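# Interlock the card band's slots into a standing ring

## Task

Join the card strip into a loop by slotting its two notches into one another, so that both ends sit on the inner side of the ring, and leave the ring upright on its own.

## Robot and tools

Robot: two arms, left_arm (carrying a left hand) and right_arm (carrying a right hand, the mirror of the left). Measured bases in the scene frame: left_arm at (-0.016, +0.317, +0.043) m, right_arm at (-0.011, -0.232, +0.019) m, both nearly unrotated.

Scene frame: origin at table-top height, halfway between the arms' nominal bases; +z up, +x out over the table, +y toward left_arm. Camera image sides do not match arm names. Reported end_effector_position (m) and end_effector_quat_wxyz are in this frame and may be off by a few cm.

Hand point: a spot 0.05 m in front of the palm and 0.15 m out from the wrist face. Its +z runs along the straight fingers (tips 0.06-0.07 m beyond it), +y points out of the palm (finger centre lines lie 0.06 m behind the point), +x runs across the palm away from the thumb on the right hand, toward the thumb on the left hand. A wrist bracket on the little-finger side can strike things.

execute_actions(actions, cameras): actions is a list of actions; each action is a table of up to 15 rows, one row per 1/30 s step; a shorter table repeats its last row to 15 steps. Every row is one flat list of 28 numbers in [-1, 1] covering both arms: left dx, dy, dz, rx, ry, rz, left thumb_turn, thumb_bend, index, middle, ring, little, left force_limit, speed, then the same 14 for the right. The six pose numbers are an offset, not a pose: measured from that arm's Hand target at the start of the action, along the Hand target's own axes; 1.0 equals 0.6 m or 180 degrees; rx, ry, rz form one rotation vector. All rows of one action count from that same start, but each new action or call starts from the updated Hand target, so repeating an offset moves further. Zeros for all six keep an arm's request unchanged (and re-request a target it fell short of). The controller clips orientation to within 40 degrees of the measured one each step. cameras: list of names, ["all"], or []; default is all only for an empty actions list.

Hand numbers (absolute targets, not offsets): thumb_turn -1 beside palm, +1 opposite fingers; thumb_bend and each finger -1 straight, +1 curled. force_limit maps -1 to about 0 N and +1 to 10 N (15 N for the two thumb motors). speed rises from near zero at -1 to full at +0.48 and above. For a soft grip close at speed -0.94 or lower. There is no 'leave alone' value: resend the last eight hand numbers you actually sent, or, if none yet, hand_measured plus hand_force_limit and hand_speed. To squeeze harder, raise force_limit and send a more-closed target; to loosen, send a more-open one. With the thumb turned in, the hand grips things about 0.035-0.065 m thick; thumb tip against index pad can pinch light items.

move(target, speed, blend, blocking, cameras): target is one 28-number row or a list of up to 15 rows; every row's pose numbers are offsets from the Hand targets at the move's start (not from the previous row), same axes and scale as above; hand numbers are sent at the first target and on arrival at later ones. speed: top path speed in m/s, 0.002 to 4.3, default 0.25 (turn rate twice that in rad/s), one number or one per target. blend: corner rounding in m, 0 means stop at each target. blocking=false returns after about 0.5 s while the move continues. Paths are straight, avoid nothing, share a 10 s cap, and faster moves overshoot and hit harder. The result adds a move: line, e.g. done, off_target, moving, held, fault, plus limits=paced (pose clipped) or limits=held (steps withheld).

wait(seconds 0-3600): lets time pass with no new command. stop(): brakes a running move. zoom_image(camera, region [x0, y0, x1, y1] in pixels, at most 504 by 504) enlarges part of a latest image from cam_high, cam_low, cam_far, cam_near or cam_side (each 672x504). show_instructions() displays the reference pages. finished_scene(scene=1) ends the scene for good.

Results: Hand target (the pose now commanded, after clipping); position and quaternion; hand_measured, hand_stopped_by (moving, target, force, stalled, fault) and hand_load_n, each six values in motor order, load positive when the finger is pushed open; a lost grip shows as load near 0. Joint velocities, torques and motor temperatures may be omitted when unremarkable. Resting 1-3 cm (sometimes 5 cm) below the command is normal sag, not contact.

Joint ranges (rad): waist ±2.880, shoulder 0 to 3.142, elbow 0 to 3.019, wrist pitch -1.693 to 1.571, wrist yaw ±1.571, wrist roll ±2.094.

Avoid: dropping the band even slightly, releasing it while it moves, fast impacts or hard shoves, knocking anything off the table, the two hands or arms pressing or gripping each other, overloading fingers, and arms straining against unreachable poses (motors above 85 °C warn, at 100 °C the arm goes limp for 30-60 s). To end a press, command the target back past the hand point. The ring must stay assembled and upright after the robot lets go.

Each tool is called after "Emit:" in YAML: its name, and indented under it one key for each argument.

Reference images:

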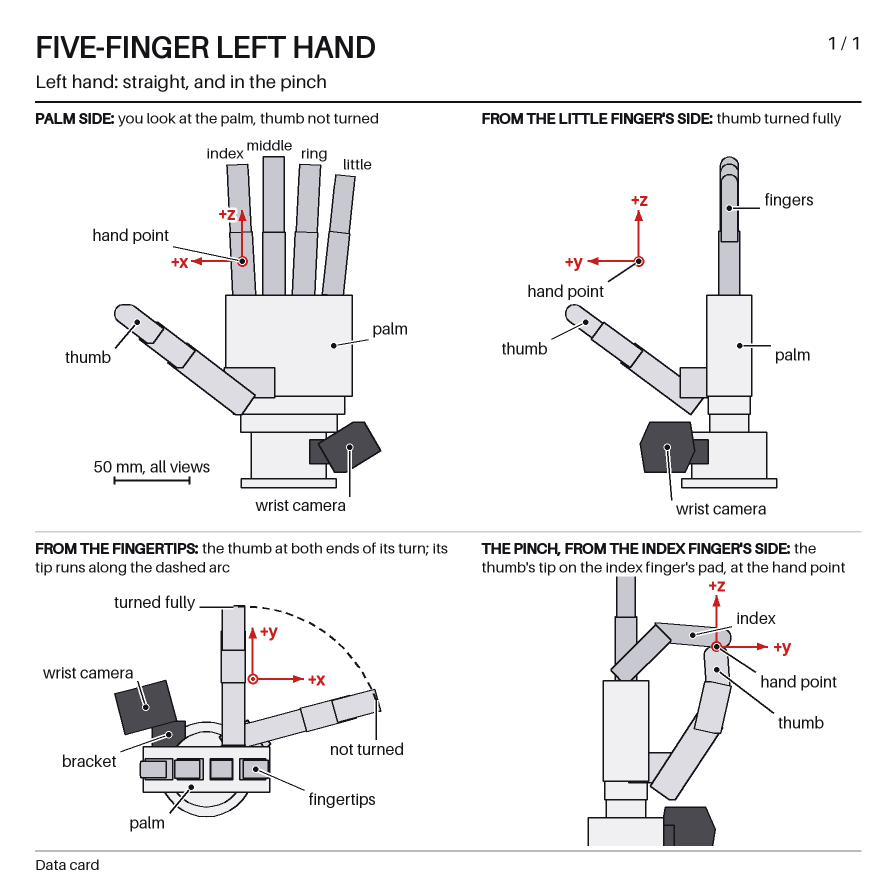

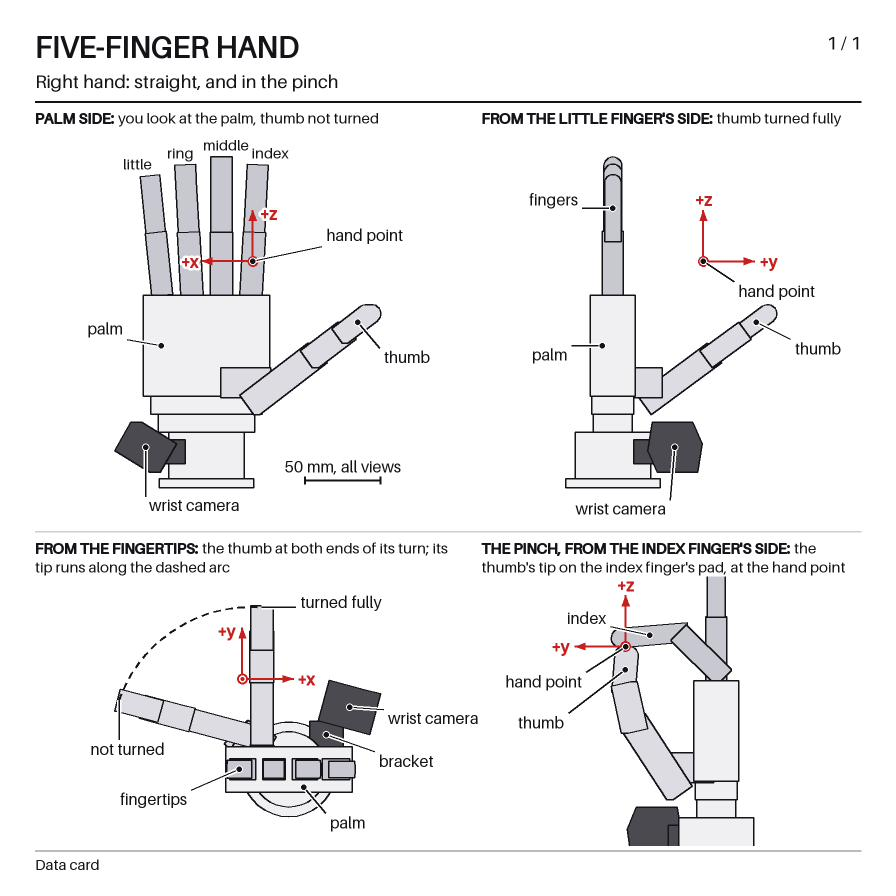

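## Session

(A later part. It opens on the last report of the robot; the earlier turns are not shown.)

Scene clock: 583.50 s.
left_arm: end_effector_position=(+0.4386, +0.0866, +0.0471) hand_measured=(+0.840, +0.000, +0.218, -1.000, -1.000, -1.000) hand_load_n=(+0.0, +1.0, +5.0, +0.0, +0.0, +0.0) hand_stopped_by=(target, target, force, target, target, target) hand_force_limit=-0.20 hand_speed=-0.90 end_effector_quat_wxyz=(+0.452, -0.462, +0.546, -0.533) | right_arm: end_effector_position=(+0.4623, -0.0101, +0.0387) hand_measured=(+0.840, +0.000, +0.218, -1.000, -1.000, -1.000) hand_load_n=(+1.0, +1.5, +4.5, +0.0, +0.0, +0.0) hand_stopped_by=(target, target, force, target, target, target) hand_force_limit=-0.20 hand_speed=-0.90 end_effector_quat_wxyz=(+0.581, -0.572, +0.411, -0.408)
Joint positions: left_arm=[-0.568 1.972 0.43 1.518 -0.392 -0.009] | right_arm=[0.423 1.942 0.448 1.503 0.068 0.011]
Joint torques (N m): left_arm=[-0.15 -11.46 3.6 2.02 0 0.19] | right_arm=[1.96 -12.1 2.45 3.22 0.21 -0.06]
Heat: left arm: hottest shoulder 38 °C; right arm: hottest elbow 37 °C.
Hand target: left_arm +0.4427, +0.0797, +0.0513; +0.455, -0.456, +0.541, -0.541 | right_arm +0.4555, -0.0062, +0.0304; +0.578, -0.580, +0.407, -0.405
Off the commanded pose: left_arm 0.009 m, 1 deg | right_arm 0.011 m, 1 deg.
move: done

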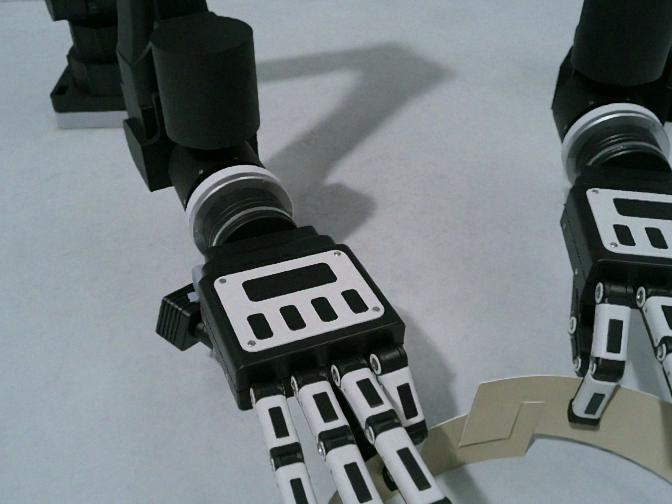

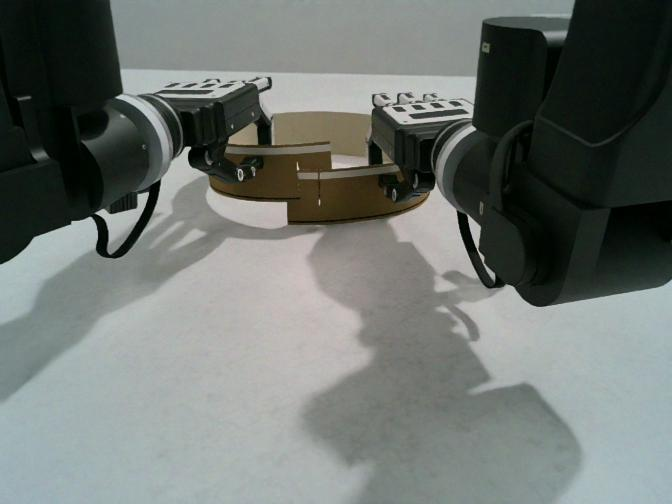

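Emit:
move:
  target: [0,0,0,0,0,0,0.84,0,0.05,-1,-1,-1,-0.2,-0.7,0,0,0,0,0,0,0.84,0,0.42,-1,-1,-1,-0.2,-0.9]
  speed: 0.05
  cameras: []

Emit:
move:
  target: [-0.0183,-0.005,0.002,0,0,0,0.84,0,0.05,-1,-1,-1,-0.2,-0.7,0,0,0,0,0,0,0.84,0,0.42,-1,-1,-1,-0.2,-0.9]
  speed: 0.05
  cameras: ["cam_near"]

Emit:
zoom_image:
  camera: "cam_near"
  region: [200, 100, 440, 260]

Scene clock: 595.63 s.
left_arm: end_effector_position=(+0.4386, +0.0866, +0.0471) hand_measured=(+0.840, +0.000, +0.050, -1.000, -1.000, -1.000) hand_load_n=(+0.0, +0.0, +0.0, +0.0, +0.0, +0.0) hand_stopped_by=(target, target, target, target, target, target) hand_force_limit=-0.20 hand_speed=-0.70 end_effector_quat_wxyz=(+0.452, -0.462, +0.546, -0.533) | right_arm: end_effector_position=(+0.4624, -0.0101, +0.0388) hand_measured=(+0.840, +0.000, +0.218, -1.000, -1.000, -1.000) hand_load_n=(+1.0, +1.0, +4.5, +0.0, +0.0, +0.0) hand_stopped_by=(target, target, force, target, target, target) hand_force_limit=-0.20 hand_speed=-0.90 end_effector_quat_wxyz=(+0.582, -0.572, +0.411, -0.408)
Joint positions: left_arm=[-0.568 1.972 0.43 1.518 -0.392 -0.009] | right_arm=[0.423 1.942 0.448 1.503 0.068 0.011]
Joint torques (N m): left_arm=[-0.03 -11.34 3.6 1.99 0.01 0.19] | right_arm=[2.32 -11.93 2.41 3.11 0.22 -0.04]
Heat: left arm: hottest shoulder 38 °C; right arm: hottest elbow 37 °C.
Hand target: left_arm +0.4427, +0.0797, +0.0513; +0.455, -0.456, +0.541, -0.541 | right_arm +0.4556, -0.0063, +0.0304; +0.578, -0.579, +0.407, -0.405
Off the commanded pose: left_arm 0.009 m, 1 deg | right_arm 0.012 m, 1 deg.
move: done

Scene clock: 596.33 s.
left_arm: end_effector_position=(+0.4405, +0.0887, +0.0470) hand_measured=(+0.840, +0.000, +0.050, -1.000, -1.000, -1.000) hand_load_n=(+0.0, +0.0, +0.0, +0.0, +0.0, +0.0) hand_stopped_by=(target, target, target, target, target, target) hand_force_limit=-0.20 hand_speed=-0.70 end_effector_quat_wxyz=(+0.449, -0.459, +0.548, -0.536) | right_arm: end_effector_position=(+0.4624, -0.0101, +0.0388) hand_measured=(+0.840, +0.000, +0.218, -1.000, -1.000, -1.000) hand_load_n=(+0.5, +1.5, +4.5, +0.0, +0.0, +0.0) hand_stopped_by=(target, target, force, target, target, target) hand_force_limit=-0.20 hand_speed=-0.90 end_effector_quat_wxyz=(+0.582, -0.572, +0.411, -0.408)
Joint positions: left_arm=[-0.552 1.972 0.43 1.518 -0.364 -0.009] | right_arm=[0.423 1.942 0.448 1.503 0.068 0.011]
Joint torques (N m): left_arm=[1.08 -12.57 2.77 1.89 0.18 0.19] | right_arm=[2.26 -12.16 2.44 3.14 0.23 -0.06]
Heat: left arm: hottest shoulder 38 °C; right arm: hottest elbow 37 °C.
Hand target: left_arm +0.4458, +0.0903, +0.0543; +0.455, -0.456, +0.541, -0.541 | right_arm +0.4556, -0.0063, +0.0304; +0.578, -0.579, +0.407, -0.405
Off the commanded pose: left_arm 0.009 m, 1 deg | right_arm 0.011 m, 1 deg.
move: done

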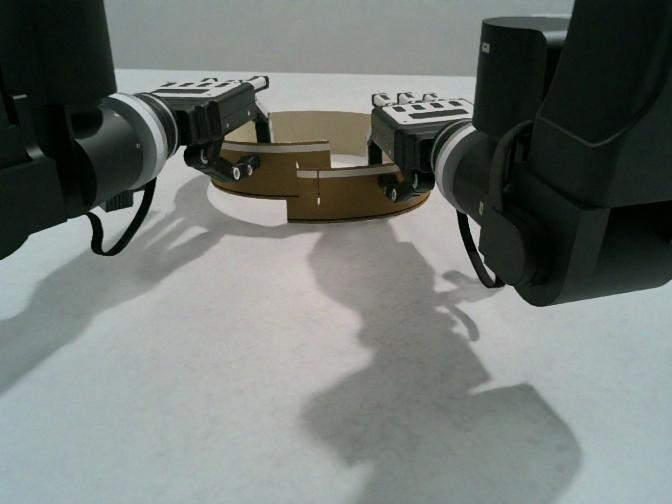

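Scaled by 2.100 from the camera's image (finer frame: 960x720).

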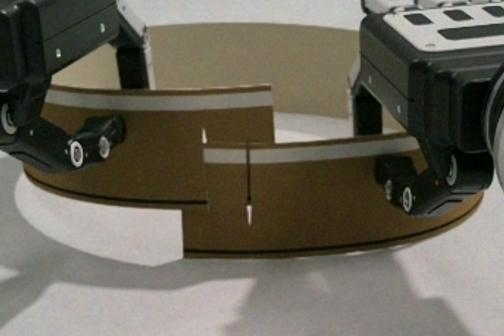

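Emit:
move:
  target: [-0.0165,-0.005,0.0,0,0,0,0.84,0,0.05,-1,-1,-1,-0.2,-0.7,0,0,0,0,0,0,0.84,0,0.42,-1,-1,-1,-0.2,-0.9]
  speed: 0.05
  cameras: ["cam_near"]

Emit:
zoom_image:
  camera: "cam_near"
  region: [200, 100, 440, 260]

Scene clock: 601.73 s.
left_arm: end_effector_position=(+0.4457, +0.0979, +0.0470) hand_measured=(+0.840, +0.000, +0.050, -1.000, -1.000, -1.000) hand_load_n=(-0.5, +0.0, +0.0, +0.0, +0.0, +0.0) hand_stopped_by=(target, target, target, target, target, target) hand_force_limit=-0.20 hand_speed=-0.70 end_effector_quat_wxyz=(+0.449, -0.460, +0.548, -0.535) | right_arm: end_effector_position=(+0.4624, -0.0101, +0.0388) hand_measured=(+0.840, +0.000, +0.218, -1.000, -1.000, -1.000) hand_load_n=(+0.5, +1.5, +4.5, +0.0, +0.0, +0.0) hand_stopped_by=(target, target, force, target, target, target) hand_force_limit=-0.20 hand_speed=-0.90 end_effector_quat_wxyz=(+0.582, -0.572, +0.411, -0.408)
Joint positions: left_arm=[-0.52 1.972 0.43 1.518 -0.335 -0.009] | right_arm=[0.423 1.942 0.448 1.503 0.068 0.011]
Joint torques (N m): left_arm=[1.14 -13.74 1.92 1.77 0.19 0.19] | right_arm=[2.2 -12.04 2.45 3.12 0.22 -0.04]
Heat: left arm: hottest shoulder 38 °C; right arm: hottest elbow 37 °C.
Hand target: left_arm +0.4475, +0.1002, +0.0573; +0.455, -0.456, +0.540, -0.541 | right_arm +0.4556, -0.0063, +0.0304; +0.578, -0.579, +0.407, -0.405
Off the commanded pose: left_arm 0.011 m, 1 deg | right_arm 0.011 m, 1 deg.
move: off_target (left_arm)

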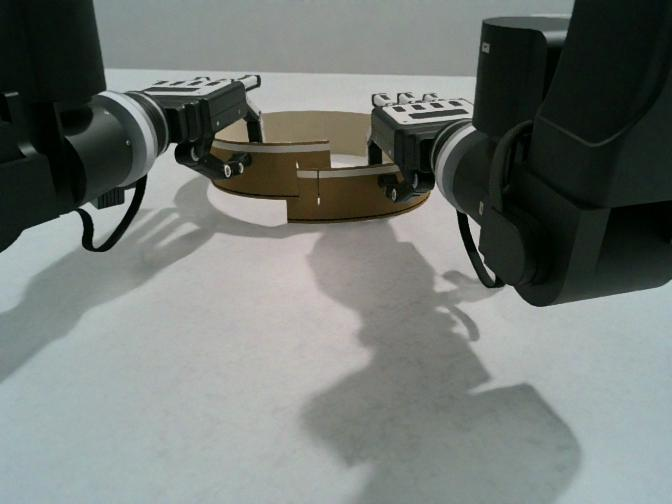

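Scaled by 2.100 from the camera's image (finer frame: 960x720).

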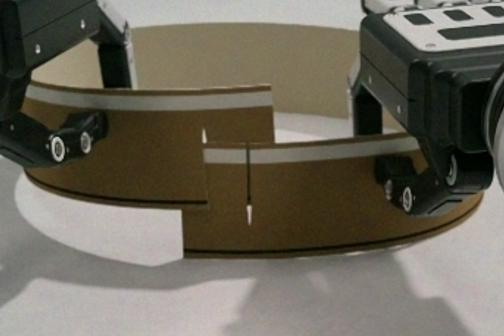

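Emit:
move:
  target: [0,0,0,0,0,0,0.84,0,0.42,-1,-1,-1,-0.2,-0.9,0,0,0,0,0,0,0.84,0,0.42,-1,-1,-1,-0.2,-0.9]
  speed: 0.05
  cameras: []

Emit:
move:
  target: [0.016,0,0,0,0,0,0.84,0,0.42,-1,-1,-1,-0.2,-0.9,0,0,0,0,0,0,0.84,0,0.42,-1,-1,-1,-0.2,-0.9]
  speed: 0.03
  cameras: ["cam_near","cam_far"]

Emit:
zoom_image:
  camera: "cam_near"
  region: [200, 100, 440, 260]

Scene clock: 612.43 s.
left_arm: end_effector_position=(+0.4457, +0.0979, +0.0470) hand_measured=(+0.840, +0.000, +0.224, -1.000, -1.000, -1.000) hand_load_n=(-0.5, +1.0, +8.0, +0.0, +0.0, -0.5) hand_stopped_by=(target, target, force, target, target, target) hand_force_limit=-0.20 hand_speed=-0.90 end_effector_quat_wxyz=(+0.449, -0.460, +0.548, -0.535) | right_arm: end_effector_position=(+0.4624, -0.0101, +0.0388) hand_measured=(+0.840, +0.000, +0.218, -1.000, -1.000, -1.000) hand_load_n=(+0.5, +1.5, +4.5, +0.0, +0.0, +0.0) hand_stopped_by=(target, target, force, target, target, target) hand_force_limit=-0.20 hand_speed=-0.90 end_effector_quat_wxyz=(+0.582, -0.572, +0.411, -0.408)
Joint positions: left_arm=[-0.52 1.972 0.43 1.518 -0.335 -0.009] | right_arm=[0.423 1.942 0.448 1.503 0.068 0.011]
Joint torques (N m): left_arm=[1.08 -13.8 1.94 1.8 0.19 0.19] | right_arm=[2.43 -12.28 2.4 3.15 0.21 -0.04]
Motor temperatures (°C): left_arm=[35 38 34 32 32 33] | right_arm=[34 34 36 31 30 34]
Heat: left arm: hottest shoulder 38 °C; right arm: hottest elbow 36 °C.
Hand target: left_arm +0.4475, +0.1002, +0.0573; +0.455, -0.456, +0.540, -0.541 | right_arm +0.4556, -0.0063, +0.0304; +0.578, -0.579, +0.407, -0.405
Off the commanded pose: left_arm 0.011 m, 1 deg | right_arm 0.011 m, 1 deg.
move: done

Scene clock: 613.10 s.
left_arm: end_effector_position=(+0.4441, +0.0957, +0.0470) hand_measured=(+0.840, +0.000, +0.224, -1.000, -1.000, -1.000) hand_load_n=(+0.0, +1.5, +8.0, +0.0, -0.5, +0.0) hand_stopped_by=(target, target, force, target, target, target) hand_force_limit=-0.20 hand_speed=-0.90 end_effector_quat_wxyz=(+0.452, -0.462, +0.546, -0.533) | right_arm: end_effector_position=(+0.4624, -0.0102, +0.0388) hand_measured=(+0.840, +0.000, +0.218, -1.000, -1.000, -1.000) hand_load_n=(+1.0, +1.5, +4.5, -0.5, +0.0, +0.0) hand_stopped_by=(target, target, force, target, target, target) hand_force_limit=-0.20 hand_speed=-0.90 end_effector_quat_wxyz=(+0.581, -0.572, +0.411, -0.408)
Joint positions: left_arm=[-0.534 1.972 0.43 1.518 -0.358 -0.009] | right_arm=[0.423 1.942 0.448 1.503 0.068 0.011]
Joint torques (N m): left_arm=[-0.09 -13.8 2.62 1.48 0 0.19] | right_arm=[2.2 -12.22 2.44 3.14 0.2 -0.04]
Heat: left arm: hottest shoulder 38 °C; right arm: hottest elbow 36 °C.
Hand target: left_arm +0.4458, +0.0906, +0.0573; +0.455, -0.456, +0.541, -0.541 | right_arm +0.4556, -0.0063, +0.0304; +0.578, -0.579, +0.407, -0.405
Off the commanded pose: left_arm 0.012 m, 1 deg | right_arm 0.011 m, 1 deg.
move: off_target (left_arm)
Images, in order (width x height): cam_far 672x504, cam_near 672x504.

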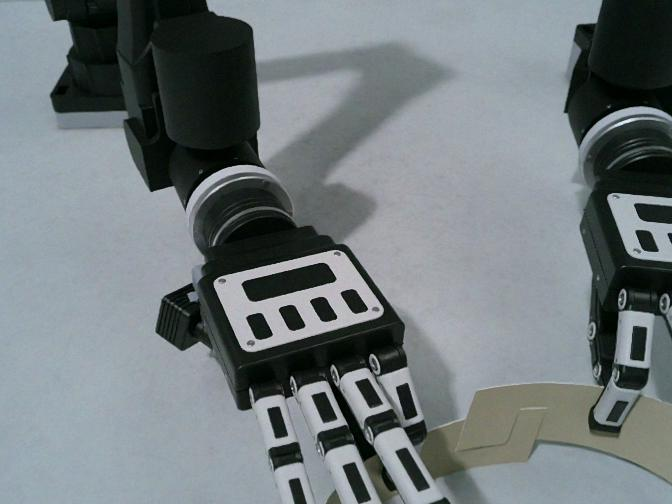

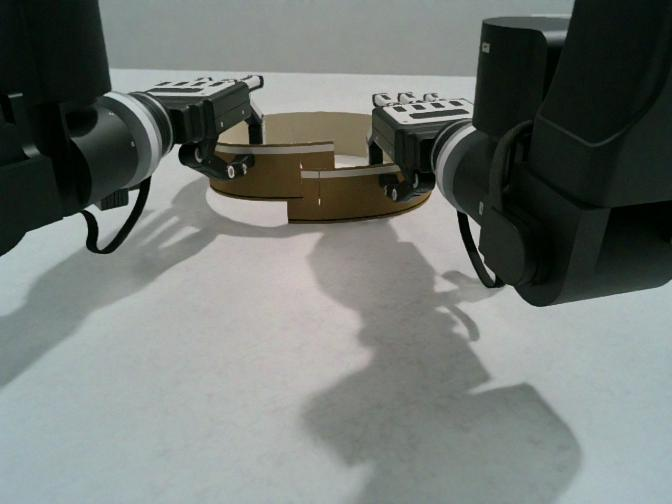

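Scaled by 2.100 from the camera's image (finer frame: 960x720).

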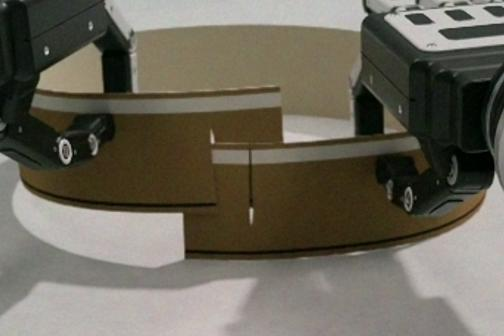

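Emit:
move:
  target: [0.012,0,0,0,0,0,0.84,0,0.42,-1,-1,-1,-0.2,-0.9,0,0,0,0,0,0,0.84,0,0.42,-1,-1,-1,-0.2,-0.9]
  speed: 0.03
  cameras: ["cam_near","cam_far"]

Emit:
zoom_image:
  camera: "cam_near"
  region: [200, 100, 440, 260]

Scene clock: 618.27 s.
left_arm: end_effector_position=(+0.4408, +0.0901, +0.0470) hand_measured=(+0.840, +0.000, +0.224, -1.000, -1.000, -1.000) hand_load_n=(+0.0, +1.5, +8.0, +0.0, +0.0, -0.5) hand_stopped_by=(target, target, force, target, target, target) hand_force_limit=-0.20 hand_speed=-0.90 end_effector_quat_wxyz=(+0.452, -0.462, +0.546, -0.533) | right_arm: end_effector_position=(+0.4624, -0.0102, +0.0388) hand_measured=(+0.840, +0.000, +0.218, -1.000, -1.000, -1.000) hand_load_n=(+1.0, +1.0, +4.5, +0.0, +0.0, +0.0) hand_stopped_by=(target, target, force, target, target, target) hand_force_limit=-0.20 hand_speed=-0.90 end_effector_quat_wxyz=(+0.581, -0.572, +0.411, -0.408)
Joint positions: left_arm=[-0.555 1.972 0.43 1.518 -0.379 -0.009] | right_arm=[0.423 1.942 0.448 1.503 0.068 0.011]
Joint torques (N m): left_arm=[0.26 -13.68 3.15 1.24 0.01 0.19] | right_arm=[2.37 -12.16 2.47 3.11 0.21 -0.06]
Heat: left arm: hottest shoulder 39 °C; right arm: hottest elbow 36 °C.
Hand target: left_arm +0.4446, +0.0835, +0.0573; +0.455, -0.456, +0.541, -0.541 | right_arm +0.4556, -0.0063, +0.0304; +0.578, -0.579, +0.407, -0.405
Off the commanded pose: left_arm 0.013 m, 1 deg | right_arm 0.011 m, 1 deg.
move: off_target (left_arm)
Images, in order (width x height): cam_far 672x504, cam_near 672x504.

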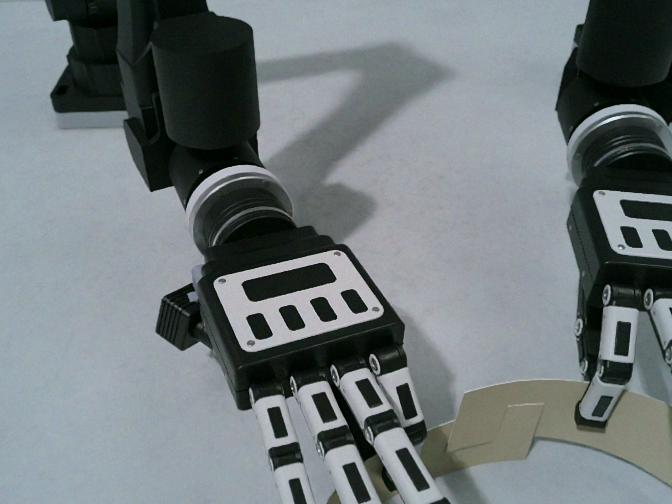

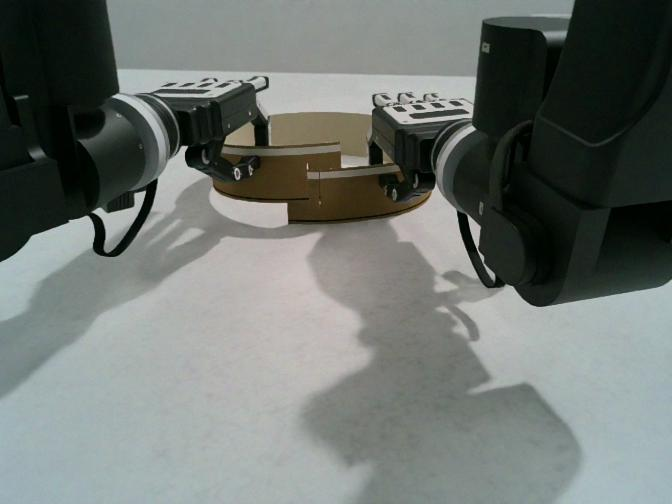

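Scaled by 2.100 from the camera's image (finer frame: 960x720).

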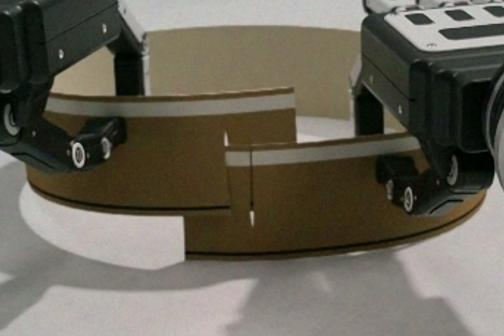

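Emit:
move:
  target: [0.010,0,0,0,0,0,0.84,0,0.42,-1,-1,-1,-0.2,-0.9,0,0,0,0,0,0,0.84,0,0.42,-1,-1,-1,-0.2,-0.9]
  speed: 0.03
  cameras: ["cam_near"]

Emit:
zoom_image:
  camera: "cam_near"
  region: [260, 120, 380, 240]

Scene clock: 623.80 s.
left_arm: end_effector_position=(+0.4381, +0.0858, +0.0471) hand_measured=(+0.840, +0.000, +0.224, -1.000, -1.000, -1.000) hand_load_n=(+0.0, +1.5, +8.0, +0.0, +0.0, +0.0) hand_stopped_by=(target, target, force, target, target, target) hand_force_limit=-0.20 hand_speed=-0.90 end_effector_quat_wxyz=(+0.452, -0.463, +0.545, -0.533) | right_arm: end_effector_position=(+0.4624, -0.0101, +0.0388) hand_measured=(+0.840, +0.000, +0.218, -1.000, -1.000, -1.000) hand_load_n=(+0.5, +1.5, +4.5, +0.0, +0.0, +0.0) hand_stopped_by=(target, target, force, target, target, target) hand_force_limit=-0.20 hand_speed=-0.90 end_effector_quat_wxyz=(+0.581, -0.572, +0.411, -0.408)
Joint positions: left_arm=[-0.572 1.972 0.43 1.518 -0.397 -0.009] | right_arm=[0.423 1.942 0.448 1.503 0.069 0.011]
Joint torques (N m): left_arm=[-0.09 -13.63 3.66 1.02 0.04 0.19] | right_arm=[2.14 -12.22 2.5 3.11 0.18 -0.04]
Heat: left arm: hottest shoulder 39 °C; right arm: hottest elbow 36 °C.
Hand target: left_arm +0.4436, +0.0776, +0.0573; +0.455, -0.456, +0.541, -0.541 | right_arm +0.4555, -0.0062, +0.0304; +0.578, -0.579, +0.407, -0.405
Off the commanded pose: left_arm 0.014 m, 1 deg | right_arm 0.011 m, 1 deg.
move: off_target (left_arm)

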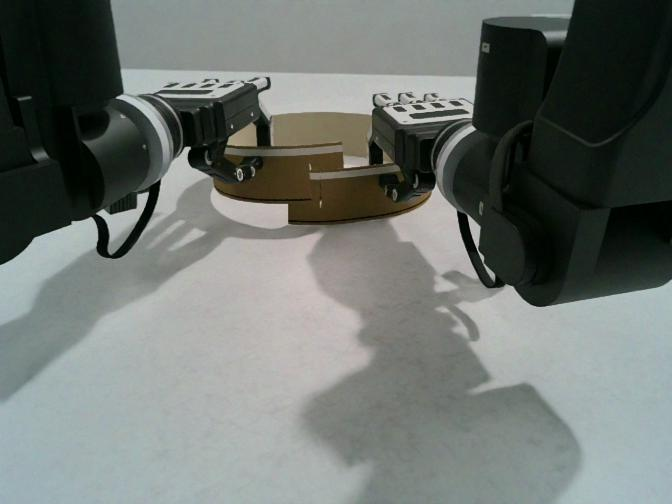

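Scaled by 4.200 from the camera's image (finer frame: 960x720).

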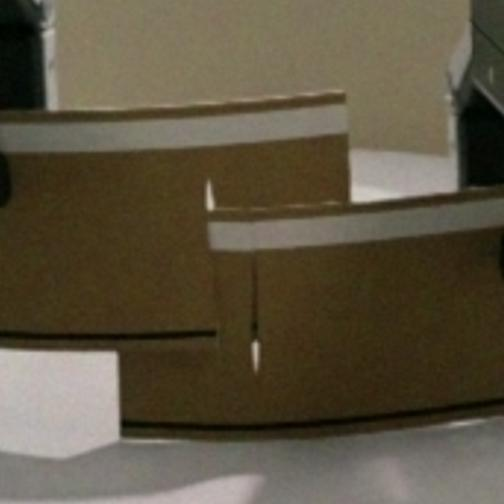

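Emit:
move:
  target: [0.014,0,0,0,0,0,0.84,0,0.42,-1,-1,-1,-0.2,-0.9,0,0,0,0,0,0,0.84,0,0.42,-1,-1,-1,-0.2,-0.9]
  speed: 0.03
  cameras: ["cam_near","cam_far"]

Emit:
zoom_image:
  camera: "cam_near"
  region: [260, 120, 380, 240]

Emit:
zoom_image:
  camera: "cam_far"
  region: [420, 350, 620, 490]

Scene clock: 632.27 s.
left_arm: end_effector_position=(+0.4373, +0.0772, +0.0477) hand_measured=(+0.840, +0.000, +0.224, -1.000, -1.000, -1.000) hand_load_n=(+0.0, +1.5, +8.0, +0.0, +0.0, +0.0) hand_stopped_by=(target, target, force, target, target, target) hand_force_limit=-0.20 hand_speed=-0.90 end_effector_quat_wxyz=(+0.453, -0.462, +0.545, -0.534) | right_arm: end_effector_position=(+0.4625, -0.0103, +0.0388) hand_measured=(+0.840, +0.000, +0.218, -1.000, -1.000, -1.000) hand_load_n=(+0.5, +1.5, +5.0, +0.0, +0.0, +0.0) hand_stopped_by=(target, target, force, target, target, target) hand_force_limit=-0.20 hand_speed=-0.90 end_effector_quat_wxyz=(+0.581, -0.571, +0.411, -0.408)
Joint positions: left_arm=[-0.596 1.972 0.44 1.509 -0.421 -0.009] | right_arm=[0.423 1.942 0.448 1.503 0.07 0.011]
Joint torques (N m): left_arm=[-0.15 -13.51 3.78 1.14 0.04 0.19] | right_arm=[2.32 -11.93 2.48 3.11 0.15 -0.1]
Heat: left arm: hottest shoulder 39 °C; right arm: hottest elbow 36 °C.
Hand target: left_arm +0.4423, +0.0694, +0.0575; +0.455, -0.456, +0.540, -0.541 | right_arm +0.4555, -0.0062, +0.0304; +0.578, -0.579, +0.407, -0.405
Off the commanded pose: left_arm 0.013 m, 1 deg | right_arm 0.012 m, 1 deg.
move: off_target (left_arm)
Images, in order (width x height): cam_far 672x504, cam_near 672x504.

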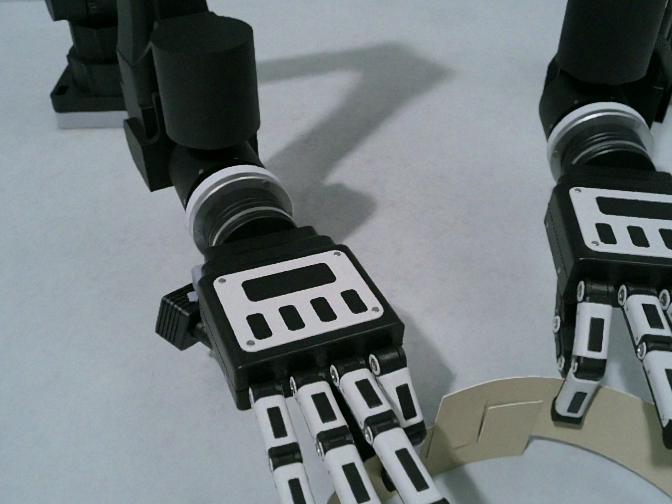

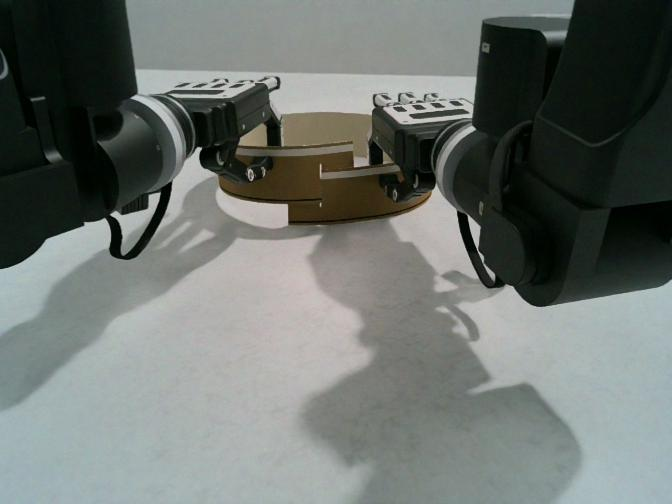

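Scaled by 4.200 from the camera's image (finer frame: 960x720).

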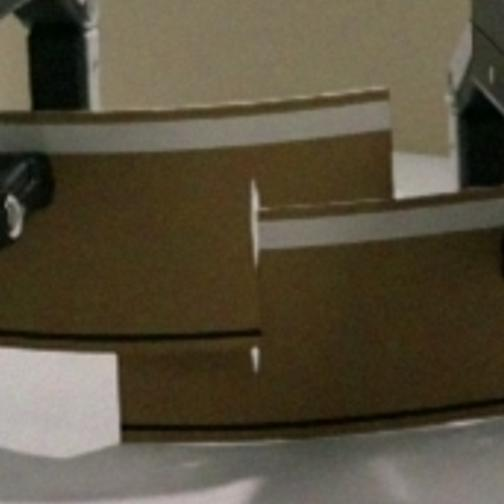

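Scaled by 2.520 from the camera's image (finer frame: 960x720).

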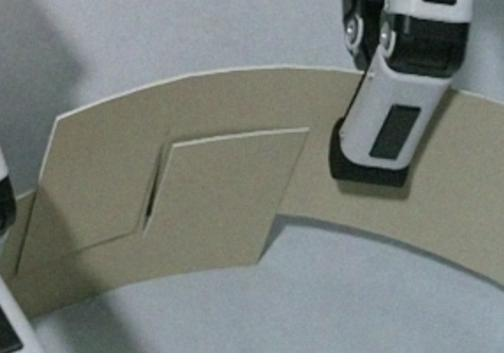

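Emit:
move:
  target: [0,0.013,0,0,0,0,0.84,0,0.42,-1,-1,-1,-0.2,-0.9,0,0,0,0,0,0,0.84,0,0.42,-1,-1,-1,-0.2,-0.9]
  speed: 0.03
  cameras: ["cam_near","cam_far"]

Emit:
zoom_image:
  camera: "cam_near"
  region: [260, 120, 380, 240]

Emit:
zoom_image:
  camera: "cam_far"
  region: [420, 350, 620, 490]

Scene clock: 641.53 s.
left_arm: end_effector_position=(+0.4385, +0.0766, +0.0468) hand_measured=(+0.840, +0.000, +0.224, -1.000, -1.000, -1.000) hand_load_n=(+0.0, +1.5, +8.0, +0.0, +0.0, +0.0) hand_stopped_by=(target, target, force, target, target, target) hand_force_limit=-0.20 hand_speed=-0.90 end_effector_quat_wxyz=(+0.453, -0.462, +0.544, -0.534) | right_arm: end_effector_position=(+0.4625, -0.0103, +0.0388) hand_measured=(+0.840, +0.000, +0.218, -1.000, -1.000, -1.000) hand_load_n=(+1.0, +1.5, +5.0, +0.0, +0.0, +0.0) hand_stopped_by=(target, target, force, target, target, target) hand_force_limit=-0.20 hand_speed=-0.90 end_effector_quat_wxyz=(+0.581, -0.571, +0.411, -0.408)
Joint positions: left_arm=[-0.596 1.978 0.444 1.512 -0.421 -0.009] | right_arm=[0.423 1.942 0.448 1.503 0.07 0.011]
Joint torques (N m): left_arm=[-0.09 -11.22 3.7 1.98 0.07 0.18] | right_arm=[2.2 -11.99 2.45 3.19 0.15 -0.03]
Heat: left arm: hottest shoulder 39 °C; right arm: hottest elbow 36 °C.
Hand target: left_arm +0.4422, +0.0694, +0.0496; +0.455, -0.456, +0.540, -0.541 | right_arm +0.4555, -0.0062, +0.0304; +0.578, -0.579, +0.407, -0.405
Off the commanded pose: left_arm 0.009 m, 1 deg | right_arm 0.012 m, 1 deg.
move: done
Images, in order (width x height): cam_far 672x504, cam_near 672x504.

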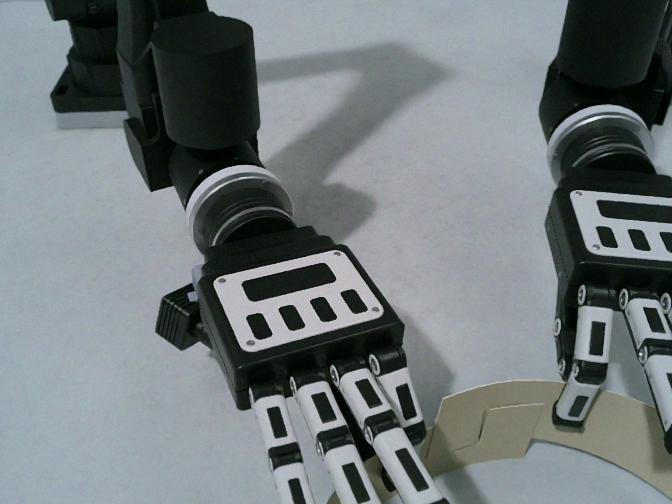

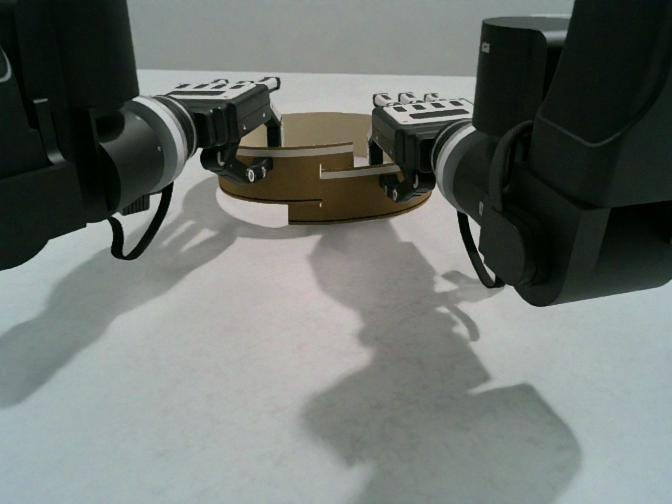

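Scaled by 4.200 from the camera's image (finer frame: 960x720).

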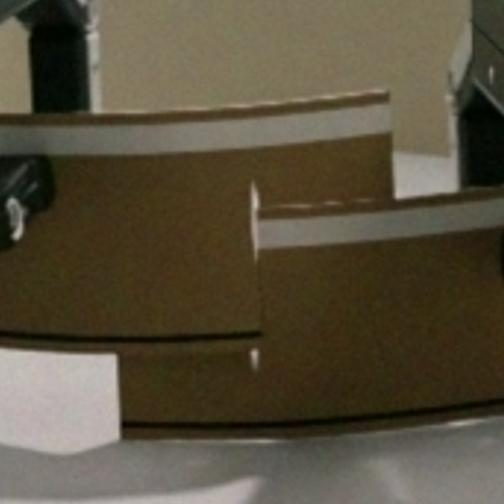

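Scaled by 2.520 from the camera's image (finer frame: 960x720).

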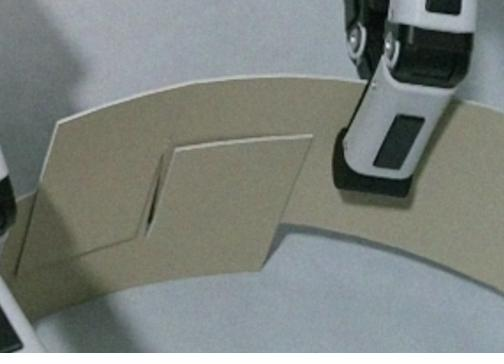

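Emit:
move:
  target: [0,0.013,0,0,0,0,0.84,0,0.42,-1,-1,-1,-0.2,-0.9,0,0,0,0,0,0,0.84,0,0.42,-1,-1,-1,-0.2,-0.9]
  speed: 0.03
  cameras: ["cam_near","cam_far"]

Emit:
zoom_image:
  camera: "cam_near"
  region: [260, 120, 380, 240]

Emit:
zoom_image:
  camera: "cam_far"
  region: [420, 350, 620, 490]

Scene clock: 648.60 s.
left_arm: end_effector_position=(+0.4387, +0.0765, +0.0386) hand_measured=(+0.840, +0.000, +0.224, -1.000, -1.000, -1.000) hand_load_n=(+0.0, +1.5, +8.0, +0.0, +0.0, +0.0) hand_stopped_by=(target, target, force, target, target, target) hand_force_limit=-0.20 hand_speed=-0.90 end_effector_quat_wxyz=(+0.453, -0.462, +0.545, -0.533) | right_arm: end_effector_position=(+0.4625, -0.0103, +0.0388) hand_measured=(+0.840, +0.000, +0.218, -1.000, -1.000, -1.000) hand_load_n=(+0.5, +1.5, +5.0, +0.0, +0.0, +0.0) hand_stopped_by=(target, target, force, target, target, target) hand_force_limit=-0.20 hand_speed=-0.90 end_effector_quat_wxyz=(+0.581, -0.572, +0.411, -0.408)
Joint positions: left_arm=[-0.596 2.013 0.451 1.538 -0.422 -0.008] | right_arm=[0.423 1.942 0.448 1.503 0.07 0.01]
Joint torques (N m): left_arm=[-0.09 -11.16 3.43 2.02 0.07 0.18] | right_arm=[2.14 -12.22 2.45 3.15 0.15 -0.03]
Heat: left arm: hottest shoulder 39 °C; right arm: hottest elbow 36 °C.
Hand target: left_arm +0.4422, +0.0694, +0.0418; +0.455, -0.456, +0.540, -0.541 | right_arm +0.4555, -0.0062, +0.0304; +0.578, -0.579, +0.407, -0.405
Off the commanded pose: left_arm 0.009 m, 1 deg | right_arm 0.012 m, 1 deg.
joint sent to its limit (left arm) — joint 4 (wrist pitch), upper limit. The joint targets still meet the commanded pose.
move: done
Images, in order (width x height): cam_far 672x504, cam_near 672x504.

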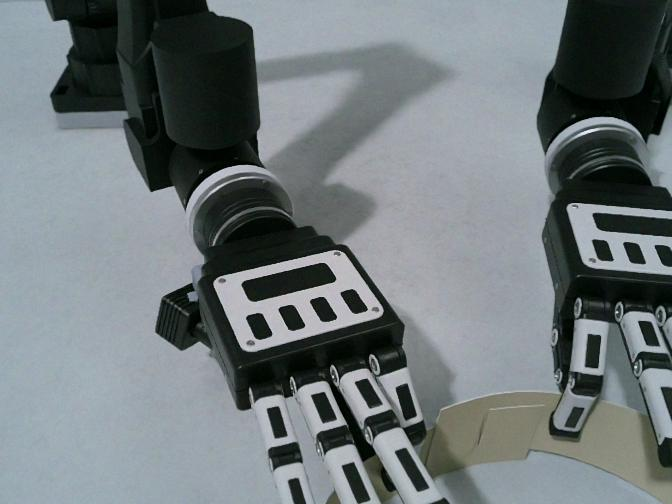

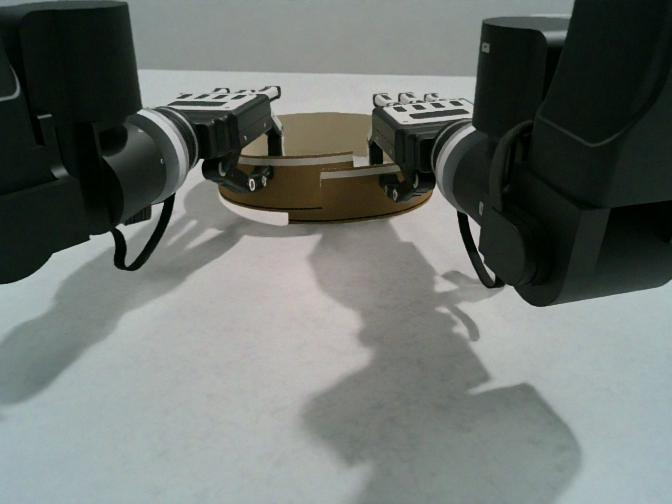

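Scaled by 4.200 from the camera's image (finer frame: 960x720).

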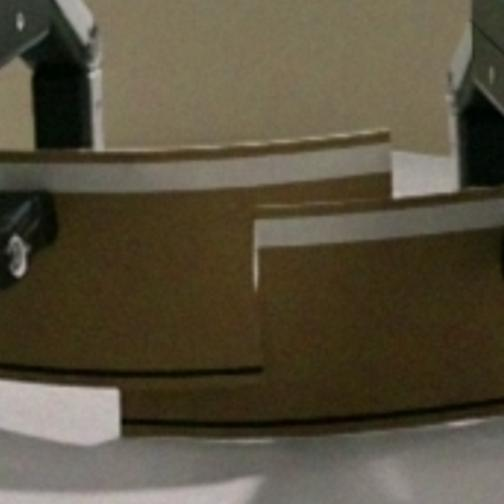

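Scaled by 2.520 from the camera's image (finer frame: 960x720).

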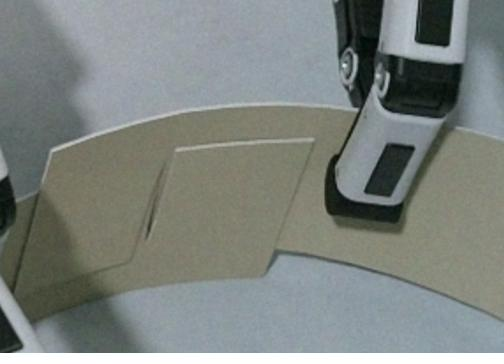

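Emit:
move:
  target: [0,0.012,0,0,0,0,0.84,0,0.42,-1,-1,-1,-0.2,-0.9,0,0,0,0,0,0,0.84,0,0.42,-1,-1,-1,-0.2,-0.9]
  speed: 0.03
  cameras: ["cam_near","cam_far"]

Emit:
zoom_image:
  camera: "cam_near"
  region: [200, 100, 440, 260]

Emit:
zoom_image:
  camera: "cam_far"
  region: [420, 350, 620, 490]

Scene clock: 658.57 s.
left_arm: end_effector_position=(+0.4394, +0.0762, +0.0339) hand_measured=(+0.840, +0.000, +0.224, -1.000, -1.000, -1.000) hand_load_n=(+0.0, +1.0, +8.0, +0.0, +0.0, +0.0) hand_stopped_by=(target, target, force, target, target, target) hand_force_limit=-0.20 hand_speed=-0.90 end_effector_quat_wxyz=(+0.453, -0.463, +0.547, -0.531) | right_arm: end_effector_position=(+0.4625, -0.0104, +0.0388) hand_measured=(+0.840, +0.000, +0.218, -1.000, -1.000, -1.000) hand_load_n=(+0.5, +1.0, +5.0, +0.0, +0.0, +0.0) hand_stopped_by=(target, target, force, target, target, target) hand_force_limit=-0.20 hand_speed=-0.90 end_effector_quat_wxyz=(+0.581, -0.572, +0.411, -0.409)
Joint positions: left_arm=[-0.596 2.027 0.457 1.541 -0.422 -0.008] | right_arm=[0.423 1.942 0.448 1.503 0.07 0.009]
Joint torques (N m): left_arm=[-0.03 -11.46 3.32 1.88 0.08 0.14] | right_arm=[2.14 -12.22 2.47 3.14 0.11 -0.03]
Heat: left arm: hottest shoulder 38 °C; right arm: hottest elbow 36 °C.
Hand target: left_arm +0.4422, +0.0695, +0.0345; +0.455, -0.456, +0.540, -0.541 | right_arm +0.4555, -0.0062, +0.0304; +0.578, -0.579, +0.407, -0.405
Off the commanded pose: left_arm 0.007 m, 2 deg | right_arm 0.012 m, 1 deg.
joint sent to its limit (left arm) — joint 4 (wrist pitch), upper limit. The joint targets still meet the commanded pose.
move: done
Images, in order (width x height): cam_far 672x504, cam_near 672x504.

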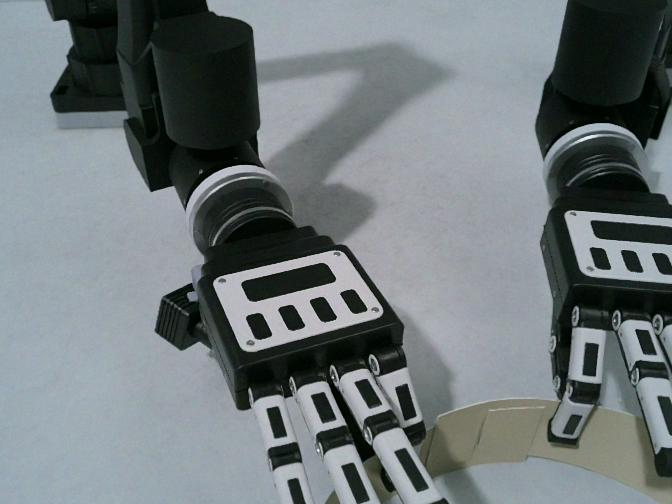

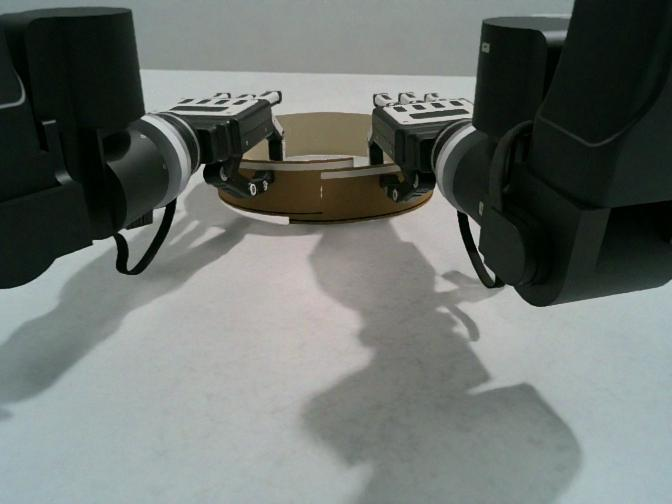

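Scaled by 2.100 from the camera's image (finer frame: 960x720).

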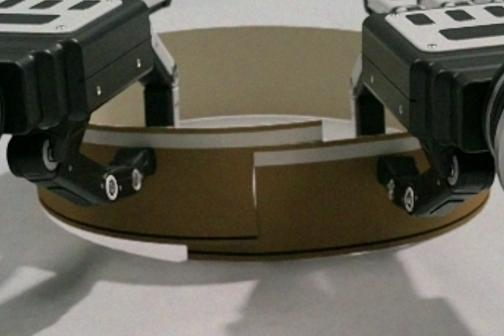

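Scaled by 2.520 from the camera's image (finer frame: 960x720).

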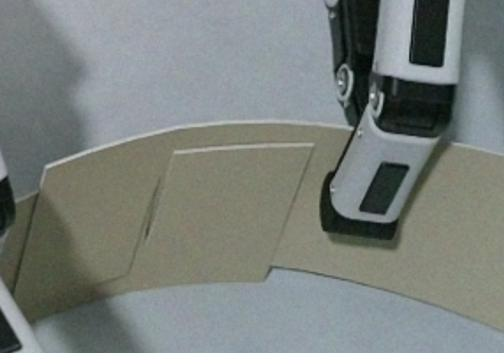

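Emit:
move:
  target: [0,0.013,0,0,0,0,0.84,0,0.42,-1,-1,-1,-0.2,-0.9,0,0,0,0,0,0,0.84,0,0.42,-1,-1,-1,-0.2,-0.9]
  speed: 0.03
  cameras: ["cam_near","cam_far","cam_side"]

Emit:
zoom_image:
  camera: "cam_near"
  region: [200, 100, 440, 260]

Emit:
zoom_image:
  camera: "cam_far"
  region: [420, 350, 620, 490]

Scene clock: 664.20 s.
left_arm: end_effector_position=(+0.4408, +0.0754, +0.0287) hand_measured=(+0.840, +0.000, +0.224, -1.000, -1.000, -1.000) hand_load_n=(+0.0, +1.0, +8.0, +0.0, +0.0, +0.0) hand_stopped_by=(target, target, force, target, target, target) hand_force_limit=-0.20 hand_speed=-0.90 end_effector_quat_wxyz=(+0.452, -0.463, +0.548, -0.529) | right_arm: end_effector_position=(+0.4626, -0.0106, +0.0387) hand_measured=(+0.840, +0.000, +0.218, -1.000, -1.000, -1.000) hand_load_n=(+0.5, +1.5, +4.5, +0.0, +0.0, +0.0) hand_stopped_by=(target, target, force, target, target, target) hand_force_limit=-0.20 hand_speed=-0.90 end_effector_quat_wxyz=(+0.580, -0.572, +0.411, -0.409)
Joint positions: left_arm=[-0.596 2.043 0.465 1.544 -0.423 -0.008] | right_arm=[0.423 1.942 0.448 1.503 0.071 0.009]
Joint torques (N m): left_arm=[-0.03 -11.22 3.08 1.8 0.08 0.1] | right_arm=[2.32 -11.99 2.51 3.1 0.08 -0.02]
Heat: left arm: hottest shoulder 38 °C; right arm: hottest elbow 36 °C.
Hand target: left_arm +0.4422, +0.0694, +0.0268; +0.455, -0.456, +0.540, -0.541 | right_arm +0.4555, -0.0062, +0.0304; +0.578, -0.580, +0.407, -0.405
Off the commanded pose: left_arm 0.006 m, 2 deg | right_arm 0.012 m, 1 deg.
joint sent to its limit (left arm) — joint 4 (wrist pitch), upper limit. The joint targets still meet the commanded pose.
move: done
Images, in order (width x height): cam_far 672x504, cam_near 672x504, cam_side 672x504.

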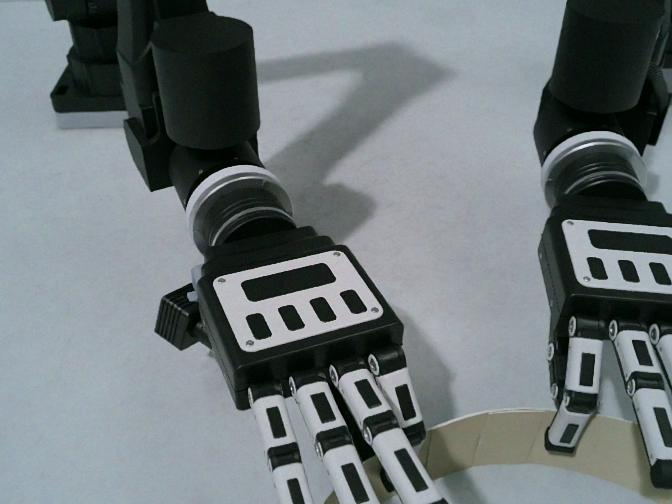

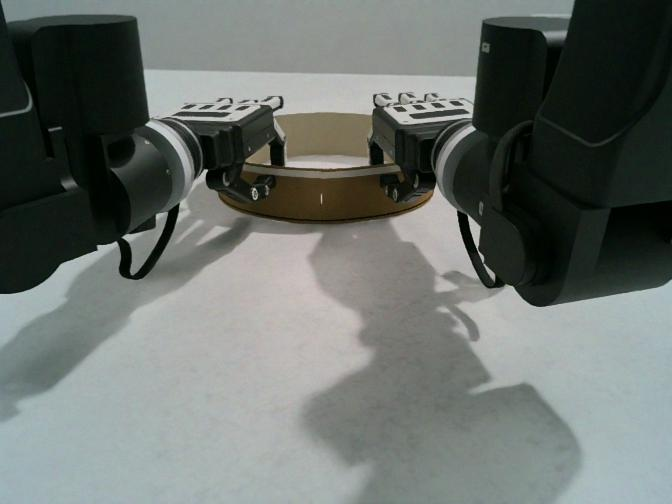

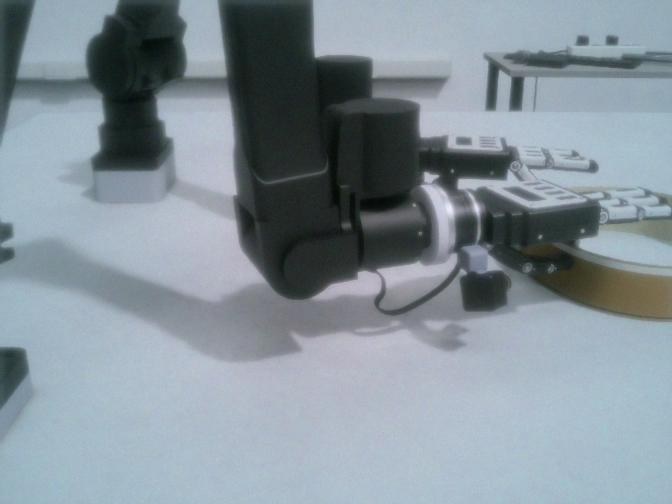

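Scaled by 2.100 from the camera's image (finer frame: 960x720).

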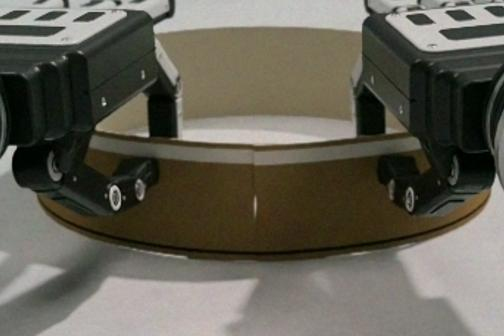

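Scaled by 2.520 from the camera's image (finer frame: 960x720).

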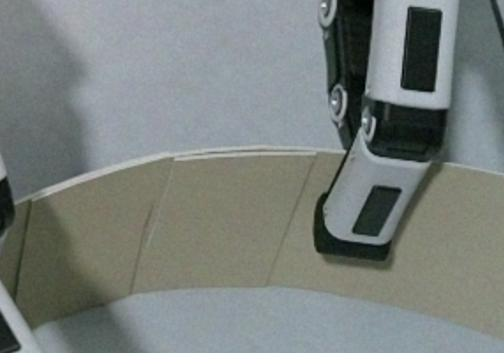

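Emit:
zoom_image:
  camera: "cam_near"
  region: [260, 150, 380, 240]

Emit:
zoom_image:
  camera: "cam_far"
  region: [420, 390, 560, 490]

Scaled by 4.200 from the camera's image (finer frame: 960x720).

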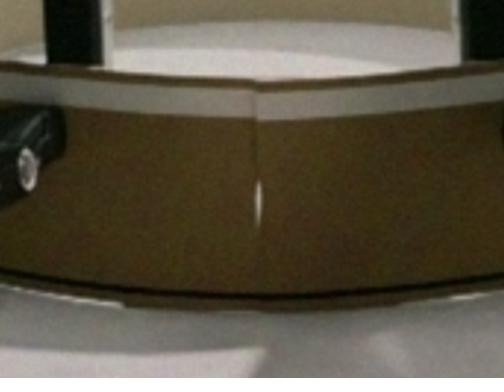

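Scaled by 3.600 from the camera's image (finer frame: 960x720).

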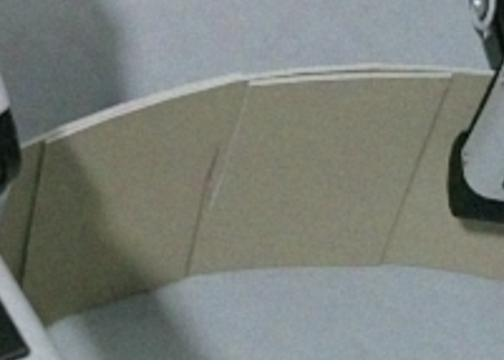

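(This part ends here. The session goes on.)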